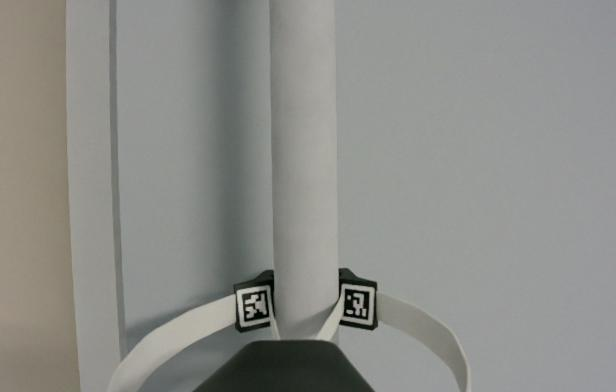

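Request:
move(
  blocking=false,
  r2={"base":{"translate_m":-0.2,"strafe_m":-0.2},"pace":"slow","contact_limits":{"translate_m":0.9}},
  cameras=[],
)

Request:
wait(
  seconds=6,
  cameras=["r2_wrist_camera","r2_head_right_camera"],
)

Scene clock: 169.60 s.
move: r2 moving
r1: as last shown
r1.base_tilt: forward=-1.6 right=+1.2
r1.lidar_m: 1.14 1.29 1.51 2.53 2.50 1.76 1.65 1.71 2.28 2.14 1.70 1.19
r1.motor_effort: lift_m=+24(24) arm_m=-4(4) wheel_0=-2(2) wheel_1=+1(1) wheel_2=-2(2)
r1.servo_current: wrist_yaw_rad=33(52) wrist_pitch_rad=52(52) wrist_roll_rad=52(59) gripper_m=39(52)
r1.wrist_depth_mm: - 135 - - - - - / - 123 135 - - - - / - 121 191 - - - - / 110 136 195 - - - - / 137 - - - - - - / 216 - 190 - 187 - - / - 140 - 137 - - -
r2.base_odometry: x=-3.293 y=-1.439 heading=-2.942
r2.turned_by_wheels: +0.001
r2.turned_by_imu: -0.016
r2.base_tilt: forward=-0.6 right=+0.1
r2.lidar_m: 0.60 0.88 0.97 1.51 1.68 1.90 2.92 1.60 1.59 3.06 2.23 0.86
r2.base_status: translate_m moving; strafe_m moving
r2.joint_positions: lift_m=+0.920 arm_m=+0.198 wrist_yaw_rad=+0.010 wrist_pitch_rad=+0.001 wrist_roll_rad=+0.000 gripper_m=-0.019
r2.joint_status: not commanded
r2.measured_speeds: translate_m=-0.037 strafe_m=-0.036 rotate_rad=-0.002 lift_m=+0.000 arm_m=+0.000 wrist_yaw_rad=+0.000 wrist_pitch_rad=+0.000 wrist_roll_rad=+0.000
r2.motor_effort: lift_m=+20(20) arm_m=-4(5) wheel_0=+7(8) wheel_1=-12(13) wheel_2=+23(26)
r2.servo_current: wrist_yaw_rad=65(72) wrist_pitch_rad=39(46) wrist_roll_rad=46(72) gripper_m=85(98)
r2.contact_limits: translate_m 0.9
r2.hand_pose: x=+0.6582 y=-0.0846 z=+1.0977 quat_wxyz=(+1.000, +0.000, +0.001, +0.005) (m; r2's base frame)
r2.wrist_depth_mm: 436 204 226 165 315 368 - / 436 205 226 166 315 379 - / 442 206 227 167 319 382 - / 442 206 228 169 319 387 - / 439 208 229 170 320 375 - / 449 207 188 171 182 389 - / 449 206 225 - 334 - -
pictures: none
No camera images: "cameras" was empty.

Scene clock: 173.17 s.
earlier move: r2 done
r1.base_odometry: x=-0.952 y=+1.551 heading=-2.434
r1.turned_by_wheels: +0.000
r1.turned_by_imu: +0.000
r1.base_tilt: forward=-1.6 right=+1.3
r1.lidar_m: 1.16 1.32 1.55 2.54 2.53 1.75 1.63 1.70 2.28 2.14 1.70 1.19
r1.base_status: not commanded
r1.joint_positions: lift_m=+0.750 arm_m=+0.000 wrist_yaw_rad=+3.194 wrist_pitch_rad=+0.002 wrist_roll_rad=+0.000 gripper_m=+0.056
r1.joint_status: not commanded
r1.measured_speeds: all 0
r1.motor_effort: lift_m=+24(24) arm_m=-4(4) wheel_0=-2(3) wheel_1=+1(1) wheel_2=-2(2)
r1.servo_current: wrist_yaw_rad=59(65) wrist_pitch_rad=46(52) wrist_roll_rad=33(78) gripper_m=46(52)
r1.hand_pose: x=-0.1216 y=+0.0722 z=+0.9272 quat_wxyz=(-0.026, -0.001, +0.000, +1.000) (m; r1's base frame)
r1.wrist_depth_mm: - 135 - - - - - / - 123 135 - - - - / - 121 191 - - - - / 110 135 195 - - - - / 137 - - - - - - / 216 - 190 - 187 - - / - 141 - 137 - - -
r2.base_odometry: x=-3.144 y=-1.214 heading=-2.942
r2.turned_by_wheels: +0.001
r2.turned_by_imu: -0.140
r2.base_tilt: forward=-0.6 right=+0.1
r2.lidar_m: 0.57 1.06 1.14 1.57 1.78 1.87 2.55 1.41 1.38 3.10 2.97 1.48
r2.base_status: done
r2.joint_positions: lift_m=+0.920 arm_m=+0.198 wrist_yaw_rad=+0.015 wrist_pitch_rad=+0.001 wrist_roll_rad=+0.000 gripper_m=-0.019
r2.joint_status: not commanded
r2.measured_speeds: all 0
r2.motor_effort: lift_m=+20(20) arm_m=-6(6) wheel_0=+5(10) wheel_1=-6(13) wheel_2=+27(29)
r2.servo_current: wrist_yaw_rad=91(98) wrist_pitch_rad=39(46) wrist_roll_rad=46(72) gripper_m=91(98)
r2.contact_limits: translate_m 0.9
r2.hand_pose: x=+0.6587 y=-0.0830 z=+1.0977 quat_wxyz=(+1.000, +0.000, +0.001, +0.008) (m; r2's base frame)
r2.wrist_depth_mm: 154 176 237 166 - - - / 155 176 229 167 - - - / 161 177 230 167 - - - / 158 177 229 168 - - - / 161 183 230 169 - - - / 158 177 187 173 171 - - / 166 165 220 - - - -
wait: 3.57 of 6 s (r2 has come to rest)
pictures: r2_head_right_camera, r2_wrist_camera
Images, in order (width x height): r2_head_right_camera 420x672, r2_wrist_camera 616x392.

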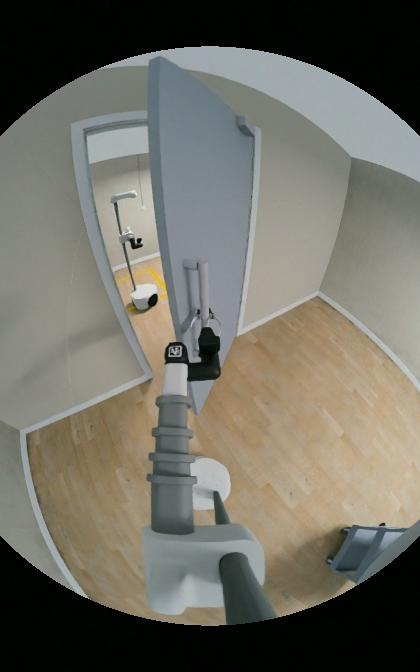

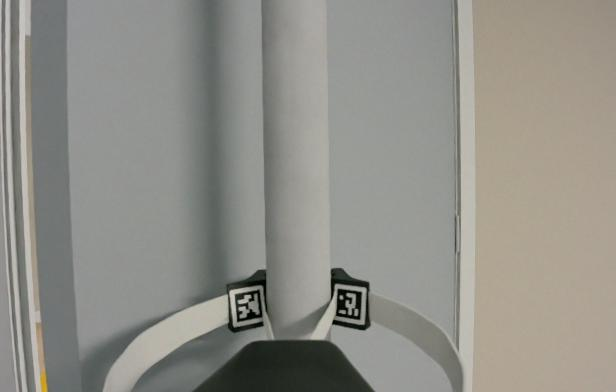

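Request:
move(
  blocking=false,
  r2={"base":{"rotate_rad":0.4},"pace":"slow","contact_limits":{"rotate_rad":0.9}},
  cameras=[],
)

Request:
wait(
  seconds=4,
  cameras=[],
)

Request:
move(
  blocking=false,
  r2={"base":{"translate_m":-0.1,"strafe_m":-0.25},"pace":"slow","contact_limits":{"strafe_m":0.9}},
  cameras=[],
)

Request:
wait(
  seconds=6,
  cameras=["r2_head_right_camera"],
)

Scene clock: 184.17 s.
move: r2 moving
r1: as last shown
r1.lidar_m: 1.16 1.32 1.52 2.54 2.50 1.76 1.66 1.70 2.27 2.14 1.70 1.20
r1.motor_effort: lift_m=+24(24) arm_m=-4(4) wheel_0=-2(2) wheel_1=+0(1) wheel_2=-2(2)
r1.servo_current: wrist_yaw_rad=59(59) wrist_pitch_rad=39(46) wrist_roll_rad=39(59) gripper_m=39(46)
r1.wrist_depth_mm: - 135 - - - - - / - 123 135 - - - - / - 121 190 - - - - / 110 135 195 - - - - / 137 - - - - - - / 216 - 190 - 187 - - / - 140 - 136 - - -
r2.base_odometry: x=-3.145 y=-1.214 heading=-2.819
r2.turned_by_wheels: +0.123
r2.turned_by_imu: +0.078
r2.base_tilt: forward=-0.3 right=+0.3
r2.lidar_m: 0.59 1.03 1.16 1.69 1.75 1.91 2.79 1.39 1.37 3.06 2.96 1.08
r2.base_status: rotate_rad moving
r2.joint_positions: lift_m=+0.920 arm_m=+0.198 wrist_yaw_rad=+0.006 wrist_pitch_rad=+0.001 wrist_roll_rad=+0.000 gripper_m=-0.019
r2.joint_status: not commanded
r2.measured_speeds: translate_m=-0.001 strafe_m=+0.000 rotate_rad=+0.483 lift_m=+0.000 arm_m=+0.000 wrist_yaw_rad=-0.050 wrist_pitch_rad=+0.000 wrist_roll_rad=+0.000
r2.motor_effort: lift_m=+20(20) arm_m=-6(6) wheel_0=-22(22) wheel_1=-5(9) wheel_2=-2(24)
r2.servo_current: wrist_yaw_rad=59(85) wrist_pitch_rad=39(46) wrist_roll_rad=52(52) gripper_m=91(98)
r2.contact_limits: rotate_rad 0.9
r2.hand_pose: x=+0.6579 y=-0.0857 z=+1.0977 quat_wxyz=(+1.000, +0.000, +0.001, +0.003) (m; r2's base frame)
r2.wrist_depth_mm: 173 173 220 169 - - - / 174 174 220 170 - - - / 175 169 220 171 - - - / 178 174 221 169 - - - / 580 180 230 171 - - - / 585 175 186 171 179 - - / 585 162 205 - - - -
pictures: none
No camera images: "cameras" was empty.

Scene clock: 185.90 s.
earlier move: r2 done
r1.base_odometry: x=-0.952 y=+1.551 heading=-2.434
r1.turned_by_wheels: +0.000
r1.turned_by_imu: +0.000
r1.base_tilt: forward=-1.6 right=+1.3
r1.lidar_m: 1.16 1.30 1.53 2.53 2.51 1.75 1.65 1.72 2.29 2.16 1.67 1.17
r1.base_status: not commanded
r1.joint_positions: lift_m=+0.750 arm_m=+0.000 wrist_yaw_rad=+3.194 wrist_pitch_rad=+0.002 wrist_roll_rad=+0.000 gripper_m=+0.056
r1.joint_status: not commanded
r1.measured_speeds: all 0
r1.motor_effort: lift_m=+24(24) arm_m=-4(4) wheel_0=-2(3) wheel_1=+0(1) wheel_2=-2(2)
r1.servo_current: wrist_yaw_rad=52(65) wrist_pitch_rad=46(52) wrist_roll_rad=46(65) gripper_m=39(46)
r1.hand_pose: x=-0.1216 y=+0.0722 z=+0.9272 quat_wxyz=(-0.026, -0.001, +0.000, +1.000) (m; r1's base frame)
r1.wrist_depth_mm: - 135 - - - - - / - 123 135 - - - - / - 121 191 - - - - / 110 135 195 - - - - / 137 - - - - - - / 216 - 190 - 188 - - / - 140 - 137 - - -
r2.base_odometry: x=-3.145 y=-1.215 heading=-2.541
r2.turned_by_wheels: +0.279
r2.turned_by_imu: -0.021
r2.base_tilt: forward=-0.6 right=+0.1
r2.lidar_m: 0.57 0.96 1.03 1.48 1.71 1.83 2.62 1.54 1.51 3.10 3.02 0.99
r2.base_status: done
r2.joint_positions: lift_m=+0.920 arm_m=+0.198 wrist_yaw_rad=+0.013 wrist_pitch_rad=+0.001 wrist_roll_rad=+0.000 gripper_m=-0.019
r2.joint_status: not commanded
r2.measured_speeds: all 0
r2.motor_effort: lift_m=+19(20) arm_m=-8(8) wheel_0=-1(26) wheel_1=-3(28) wheel_2=+19(24)
r2.servo_current: wrist_yaw_rad=65(98) wrist_pitch_rad=33(46) wrist_roll_rad=52(59) gripper_m=85(98)
r2.contact_limits: rotate_rad 0.9
r2.hand_pose: x=+0.6587 y=-0.0836 z=+1.0979 quat_wxyz=(+1.000, +0.000, +0.000, +0.007) (m; r2's base frame)
r2.wrist_depth_mm: 492 187 225 165 359 - - / 496 187 226 166 359 - - / 496 187 227 167 364 - - / 504 188 227 168 362 - - / 504 189 227 170 364 - - / 504 189 187 172 181 - - / 517 180 221 - - - -
wait: 1.73 of 4 s (r2 has come to rest)
pictures: none
No camera images: "cameras" was empty.

Scene clock: 186.40 s.
move: r2 moving
r1: as last shown
r1.lidar_m: 1.16 1.33 1.54 2.54 2.50 1.73 1.65 1.71 2.28 2.14 1.71 1.18
r1.servo_current: wrist_yaw_rad=39(65) wrist_pitch_rad=39(46) wrist_roll_rad=46(52) gripper_m=46(46)
r1.wrist_depth_mm: - 135 - - - - - / - 123 135 - - - - / - 121 191 - - - - / 110 136 195 - - - - / 136 - - - - - - / 216 - 190 - 187 - - / - 141 - 136 - - -
r2.base_odometry: x=-3.147 y=-1.202 heading=-2.539
r2.turned_by_wheels: +0.002
r2.turned_by_imu: -0.003
r2.base_tilt: forward=-0.6 right=+0.1
r2.lidar_m: 0.59 0.96 1.03 1.49 1.72 1.84 2.61 1.55 1.49 3.10 3.04 0.98
r2.base_status: translate_m moving; strafe_m moving
r2.joint_positions: lift_m=+0.920 arm_m=+0.198 wrist_yaw_rad=+0.013 wrist_pitch_rad=+0.001 wrist_roll_rad=+0.000 gripper_m=-0.019
r2.joint_status: not commanded
r2.measured_speeds: translate_m=-0.019 strafe_m=-0.044 rotate_rad=+0.000 lift_m=+0.000 arm_m=+0.000 wrist_yaw_rad=+0.000 wrist_pitch_rad=+0.000 wrist_roll_rad=+0.000
r2.motor_effort: lift_m=+19(19) arm_m=-8(8) wheel_0=+7(8) wheel_1=-9(11) wheel_2=+23(26)
r2.servo_current: wrist_yaw_rad=85(91) wrist_pitch_rad=33(46) wrist_roll_rad=46(52) gripper_m=91(98)
r2.contact_limits: strafe_m 0.9
r2.hand_pose: x=+0.6587 y=-0.0836 z=+1.0979 quat_wxyz=(+1.000, +0.000, +0.000, +0.007) (m; r2's base frame)
r2.wrist_depth_mm: 500 188 227 166 366 - - / 500 189 228 167 366 - - / 504 189 229 169 368 - - / 504 189 229 170 368 - - / 508 190 229 170 368 - - / 512 185 187 174 177 - - / 508 180 216 - - - -
pictures: none
No camera images: "cameras" was empty.

Scene clock: 191.30 s.
earlier move: r2 done
r1.base_odometry: x=-0.952 y=+1.551 heading=-2.434
r1.turned_by_wheels: +0.000
r1.turned_by_imu: +0.000
r1.base_tilt: forward=-1.6 right=+1.3
r1.lidar_m: 1.15 1.32 1.52 2.55 2.51 1.74 1.66 1.70 2.28 2.13 1.67 1.18
r1.base_status: not commanded
r1.joint_positions: lift_m=+0.750 arm_m=+0.000 wrist_yaw_rad=+3.194 wrist_pitch_rad=+0.002 wrist_roll_rad=+0.000 gripper_m=+0.056
r1.joint_status: not commanded
r1.measured_speeds: all 0
r1.motor_effort: lift_m=+24(24) arm_m=-4(4) wheel_0=-2(3) wheel_1=+1(1) wheel_2=-2(2)
r1.servo_current: wrist_yaw_rad=59(78) wrist_pitch_rad=52(52) wrist_roll_rad=52(65) gripper_m=46(46)
r1.hand_pose: x=-0.1216 y=+0.0722 z=+0.9272 quat_wxyz=(-0.026, -0.001, +0.000, +1.000) (m; r1's base frame)
r1.wrist_depth_mm: - 135 - - - - - / - 123 135 - - - - / - 121 191 - - - - / 110 135 195 - - - - / 137 - - - - - - / 216 - 191 - 187 - - / - 141 - 137 - - -
r2.base_odometry: x=-3.205 y=-0.952 heading=-2.538
r2.turned_by_wheels: +0.001
r2.turned_by_imu: +0.315
r2.base_tilt: forward=-0.6 right=+0.0
r2.lidar_m: 0.61 1.05 1.34 1.91 1.95 2.44 1.45 1.35 3.08 2.84 1.80 0.83
r2.base_status: done
r2.joint_positions: lift_m=+0.920 arm_m=+0.198 wrist_yaw_rad=+0.026 wrist_pitch_rad=+0.001 wrist_roll_rad=+0.000 gripper_m=-0.019
r2.joint_status: not commanded
r2.measured_speeds: translate_m=+0.000 strafe_m=+0.000 rotate_rad=-0.001 lift_m=+0.000 arm_m=+0.000 wrist_yaw_rad=+0.000 wrist_pitch_rad=+0.000 wrist_roll_rad=+0.000
r2.on_its_own: wrist_yaw_rad is at rest, and its servo_current (169 mA) is outside its rest range (0 to 104 mA)
r2.motor_effort: lift_m=+19(19) arm_m=-3(8) wheel_0=+12(34) wheel_1=+3(11) wheel_2=+16(27)
r2.servo_current: wrist_yaw_rad=169(182) wrist_pitch_rad=46(46) wrist_roll_rad=46(59) gripper_m=78(98)
r2.contact_limits: strafe_m 0.9
r2.hand_pose: x=+0.6595 y=-0.0798 z=+1.0979 quat_wxyz=(+1.000, +0.000, +0.000, +0.013) (m; r2's base frame)
r2.wrist_depth_mm: - 208 229 163 296 347 - / - 209 227 164 297 347 402 / - 213 226 165 297 349 - / - 211 228 169 298 351 402 / - 211 232 167 300 353 - / - 212 185 170 291 359 - / - 145 230 - 303 379 -
wait: 4.90 of 6 s (r2 has come to rest)
pictures: r2_head_right_camera
Images, in order (width x height): r2_head_right_camera 420x672.

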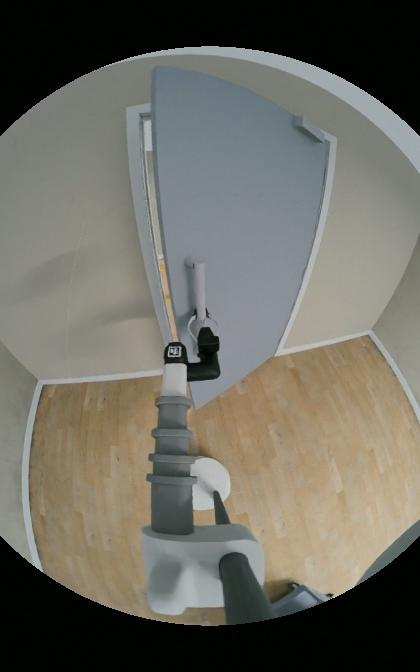

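Request:
move(
  blocking=false,
  r2={"base":{"translate_m":-0.25,"strafe_m":-0.35},"pace":"slow","contact_limits":{"strafe_m":0.9}},
  cameras=[],
)

Request:
wait(
  seconds=9,
  cameras=["r2_head_right_camera"],
)

Scene clock: 198.60 s.
move: r2 moving
r1: as last shown
r1.lidar_m: 1.15 1.29 1.52 2.54 2.49 1.77 1.65 1.71 2.28 2.14 1.70 1.19
r1.servo_current: wrist_yaw_rad=52(59) wrist_pitch_rad=46(46) wrist_roll_rad=59(59) gripper_m=39(46)
r1.wrist_depth_mm: - 135 - - - - - / - 123 135 - - - - / - 121 191 - - - - / 110 136 195 - - - - / 137 - - - - - - / 216 - 190 - 187 - - / - 140 - 137 - - -
r2.base_odometry: x=-3.205 y=-0.940 heading=-2.535
r2.turned_by_wheels: +0.003
r2.turned_by_imu: +0.004
r2.base_tilt: forward=-0.6 right=+0.0
r2.lidar_m: 0.60 1.08 1.35 1.91 1.96 2.44 1.43 1.33 3.11 2.82 1.78 0.84
r2.base_status: translate_m moving; strafe_m moving
r2.joint_positions: lift_m=+0.920 arm_m=+0.198 wrist_yaw_rad=+0.026 wrist_pitch_rad=+0.001 wrist_roll_rad=+0.000 gripper_m=-0.019
r2.joint_status: not commanded
r2.measured_speeds: translate_m=-0.027 strafe_m=-0.041 rotate_rad=+0.006 lift_m=+0.000 arm_m=+0.000 wrist_yaw_rad=+0.000 wrist_pitch_rad=+0.000 wrist_roll_rad=+0.000
r2.motor_effort: lift_m=+19(19) arm_m=-3(4) wheel_0=+18(18) wheel_1=-4(6) wheel_2=+23(25)
r2.servo_current: wrist_yaw_rad=150(176) wrist_pitch_rad=33(46) wrist_roll_rad=52(52) gripper_m=85(85)
r2.contact_limits: strafe_m 0.9
r2.hand_pose: x=+0.6595 y=-0.0798 z=+1.0979 quat_wxyz=(+1.000, +0.000, +0.000, +0.013) (m; r2's base frame)
r2.wrist_depth_mm: - 209 226 170 297 351 - / - 210 227 165 298 347 399 / - 211 228 165 300 353 - / - 212 229 171 300 351 404 / - 212 230 167 301 355 - / - 209 186 180 296 357 - / - 156 226 - 297 382 -
pictures: none
No camera images: "cameras" was empty.

Scene clock: 203.70 s.
earlier move: r2 done
r1.base_odometry: x=-0.952 y=+1.551 heading=-2.434
r1.turned_by_wheels: +0.000
r1.turned_by_imu: +0.000
r1.base_tilt: forward=-1.6 right=+1.2
r1.lidar_m: 1.13 1.31 1.53 2.52 2.52 1.76 1.65 1.70 2.28 2.14 1.73 1.17
r1.base_status: not commanded
r1.joint_positions: lift_m=+0.750 arm_m=+0.000 wrist_yaw_rad=+3.194 wrist_pitch_rad=+0.002 wrist_roll_rad=+0.000 gripper_m=+0.056
r1.joint_status: not commanded
r1.measured_speeds: all 0
r1.motor_effort: lift_m=+24(24) arm_m=-4(4) wheel_0=-2(3) wheel_1=+0(1) wheel_2=-2(2)
r1.servo_current: wrist_yaw_rad=59(65) wrist_pitch_rad=39(52) wrist_roll_rad=39(72) gripper_m=46(52)
r1.hand_pose: x=-0.1216 y=+0.0722 z=+0.9272 quat_wxyz=(-0.026, -0.001, +0.000, +1.000) (m; r1's base frame)
r1.wrist_depth_mm: - 135 - - - - - / - 123 135 - - - - / - 121 191 - - - - / 110 135 194 - - - - / 137 - - - - - - / 216 - 190 - 188 - - / - 141 - 137 - - -
r2.base_odometry: x=-3.199 y=-0.523 heading=-2.535
r2.turned_by_wheels: +0.000
r2.turned_by_imu: +0.481
r2.base_tilt: forward=-0.6 right=+0.0
r2.lidar_m: 0.59 1.39 2.25 2.25 2.79 1.23 1.22 2.76 2.45 1.94 1.16 0.73
r2.base_status: done
r2.joint_positions: lift_m=+0.920 arm_m=+0.198 wrist_yaw_rad=+0.026 wrist_pitch_rad=+0.001 wrist_roll_rad=+0.000 gripper_m=-0.019
r2.joint_status: not commanded
r2.measured_speeds: all 0
r2.on_its_own: wrist_yaw_rad is at rest, and its servo_current (169 mA) is outside its rest range (0 to 104 mA)
r2.motor_effort: lift_m=+19(19) arm_m=-3(4) wheel_0=+15(29) wheel_1=+1(6) wheel_2=+18(30)
r2.servo_current: wrist_yaw_rad=169(182) wrist_pitch_rad=33(46) wrist_roll_rad=52(59) gripper_m=85(91)
r2.contact_limits: strafe_m 0.9
r2.hand_pose: x=+0.6595 y=-0.0798 z=+1.0979 quat_wxyz=(+1.000, +0.000, +0.000, +0.013) (m; r2's base frame)
r2.wrist_depth_mm: - - 240 173 247 251 253 / - - 241 165 248 253 256 / - - 241 172 250 253 257 / - - 243 172 252 255 257 / - - 244 167 251 256 259 / - - 182 172 252 258 260 / - - 247 - 254 260 263
wait: 5.10 of 9 s (r2 has come to rest)
pictures: r2_head_right_camera
Images, in order (width x height): r2_head_right_camera 420x672.

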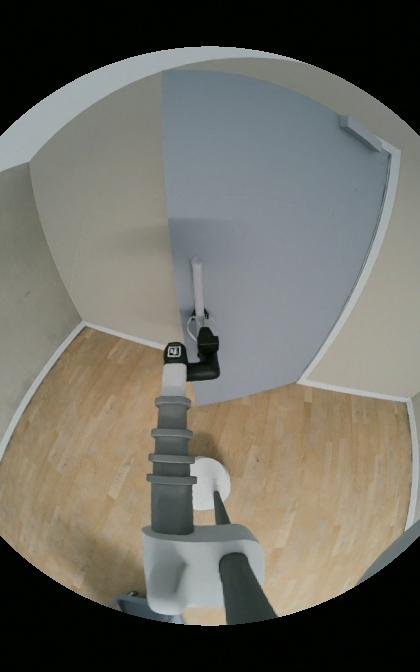

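Request:
move(
  blocking=false,
  r2={"base":{"translate_m":-0.35,"strafe_m":-0.15},"pace":"slow","contact_limits":{"translate_m":0.9}},
  cameras=[],
)

Request:
wait(
  seconds=9,
  cameras=["r2_head_right_camera"],
)

Scene clock: 213.80 s.
move: r2 moving
r1: as last shown
r1.base_tilt: forward=-1.6 right=+1.3
r1.lidar_m: 1.16 1.32 1.54 2.53 2.50 1.73 1.65 1.70 2.27 2.13 1.69 1.15
r1.motor_effort: lift_m=+24(24) arm_m=-4(4) wheel_0=-2(3) wheel_1=+1(1) wheel_2=-2(2)
r1.servo_current: wrist_yaw_rad=65(65) wrist_pitch_rad=33(52) wrist_roll_rad=39(65) gripper_m=46(46)
r1.wrist_depth_mm: - 135 - - - - - / - 123 135 - - - - / - 121 191 - - - - / 110 135 195 - - - - / 137 - - - - - - / 216 - 190 - 187 - - / - 140 - 136 - - -
r2.base_odometry: x=-3.192 y=-0.511 heading=-2.533
r2.turned_by_wheels: +0.002
r2.turned_by_imu: +0.007
r2.base_tilt: forward=-0.6 right=+0.0
r2.lidar_m: 0.58 1.40 2.26 2.29 2.80 1.24 1.19 2.74 2.47 1.96 1.15 0.74
r2.base_status: translate_m moving; strafe_m moving
r2.joint_positions: lift_m=+0.920 arm_m=+0.198 wrist_yaw_rad=+0.026 wrist_pitch_rad=+0.001 wrist_roll_rad=+0.000 gripper_m=-0.019
r2.joint_status: not commanded
r2.measured_speeds: translate_m=-0.049 strafe_m=-0.021 rotate_rad=-0.001 lift_m=+0.000 arm_m=+0.000 wrist_yaw_rad=+0.000 wrist_pitch_rad=+0.000 wrist_roll_rad=+0.000
r2.motor_effort: lift_m=+19(19) arm_m=-4(4) wheel_0=+6(14) wheel_1=-6(6) wheel_2=+28(28)
r2.servo_current: wrist_yaw_rad=169(176) wrist_pitch_rad=46(46) wrist_roll_rad=46(46) gripper_m=85(85)
r2.contact_limits: translate_m 0.9
r2.hand_pose: x=+0.6595 y=-0.0798 z=+1.0979 quat_wxyz=(+1.000, +0.000, +0.000, +0.013) (m; r2's base frame)
r2.wrist_depth_mm: - - 239 171 247 253 255 / - - 241 165 249 252 256 / - - 242 170 250 255 257 / - - 244 171 251 256 260 / - - 245 167 252 257 260 / - - 186 179 254 258 262 / - - 247 - 255 260 264
pictures: none
No camera images: "cameras" was empty.

Scene clock: 218.30 s.
earlier move: r2 done
r1.base_odometry: x=-0.952 y=+1.551 heading=-2.434
r1.turned_by_wheels: +0.000
r1.turned_by_imu: +0.000
r1.base_tilt: forward=-1.6 right=+1.3
r1.lidar_m: 1.14 1.32 1.54 2.55 2.50 1.73 1.66 1.70 2.25 2.14 1.72 1.15
r1.base_status: not commanded
r1.joint_positions: lift_m=+0.750 arm_m=+0.000 wrist_yaw_rad=+3.194 wrist_pitch_rad=+0.002 wrist_roll_rad=+0.000 gripper_m=+0.056
r1.joint_status: not commanded
r1.measured_speeds: all 0
r1.motor_effort: lift_m=+24(24) arm_m=-4(4) wheel_0=-2(3) wheel_1=+0(1) wheel_2=-2(2)
r1.servo_current: wrist_yaw_rad=46(72) wrist_pitch_rad=39(52) wrist_roll_rad=46(72) gripper_m=39(46)
r1.hand_pose: x=-0.1216 y=+0.0722 z=+0.9272 quat_wxyz=(-0.026, -0.001, +0.000, +1.000) (m; r1's base frame)
r1.wrist_depth_mm: - 134 - - - - - / - 123 135 - - - - / - 121 191 - - - - / 110 136 195 - - - - / 137 - - - - - - / 216 - 191 - 187 - - / - 140 - 136 - - -
r2.base_odometry: x=-2.998 y=-0.200 heading=-2.534
r2.turned_by_wheels: -0.001
r2.turned_by_imu: +0.038
r2.base_tilt: forward=-0.6 right=+0.0
r2.lidar_m: 0.60 1.75 2.52 2.55 1.22 0.91 1.51 2.44 2.20 2.25 1.48 0.81
r2.base_status: done
r2.joint_positions: lift_m=+0.920 arm_m=+0.198 wrist_yaw_rad=+0.026 wrist_pitch_rad=+0.001 wrist_roll_rad=+0.000 gripper_m=-0.019
r2.joint_status: not commanded
r2.measured_speeds: all 0
r2.on_its_own: wrist_yaw_rad is at rest, and its servo_current (169 mA) is outside its rest range (0 to 104 mA)
r2.motor_effort: lift_m=+19(19) arm_m=-3(4) wheel_0=+2(15) wheel_1=-3(6) wheel_2=+18(29)
r2.servo_current: wrist_yaw_rad=169(182) wrist_pitch_rad=39(46) wrist_roll_rad=52(59) gripper_m=78(91)
r2.contact_limits: translate_m 0.9
r2.hand_pose: x=+0.6595 y=-0.0798 z=+1.0979 quat_wxyz=(+1.000, +0.000, +0.000, +0.013) (m; r2's base frame)
r2.wrist_depth_mm: - 213 228 165 282 324 359 / - 214 228 165 283 324 368 / - 216 229 166 286 324 368 / - 216 233 167 287 325 373 / - 218 233 168 287 329 375 / - 219 188 170 181 336 375 / - - 231 - 297 345 379
wait: 4.50 of 9 s (r2 has come to rest)
pictures: r2_head_right_camera
Images, in order (width x height): r2_head_right_camera 420x672.

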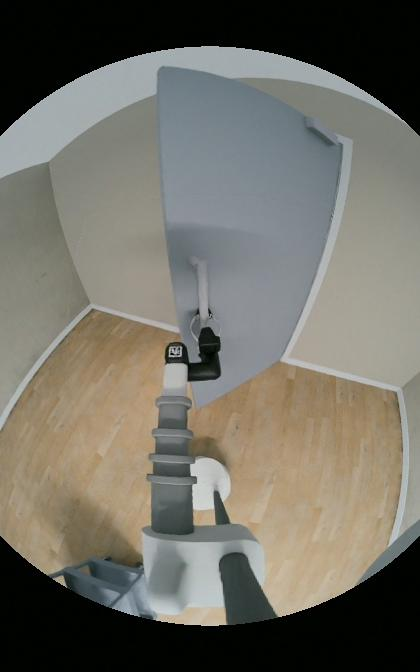

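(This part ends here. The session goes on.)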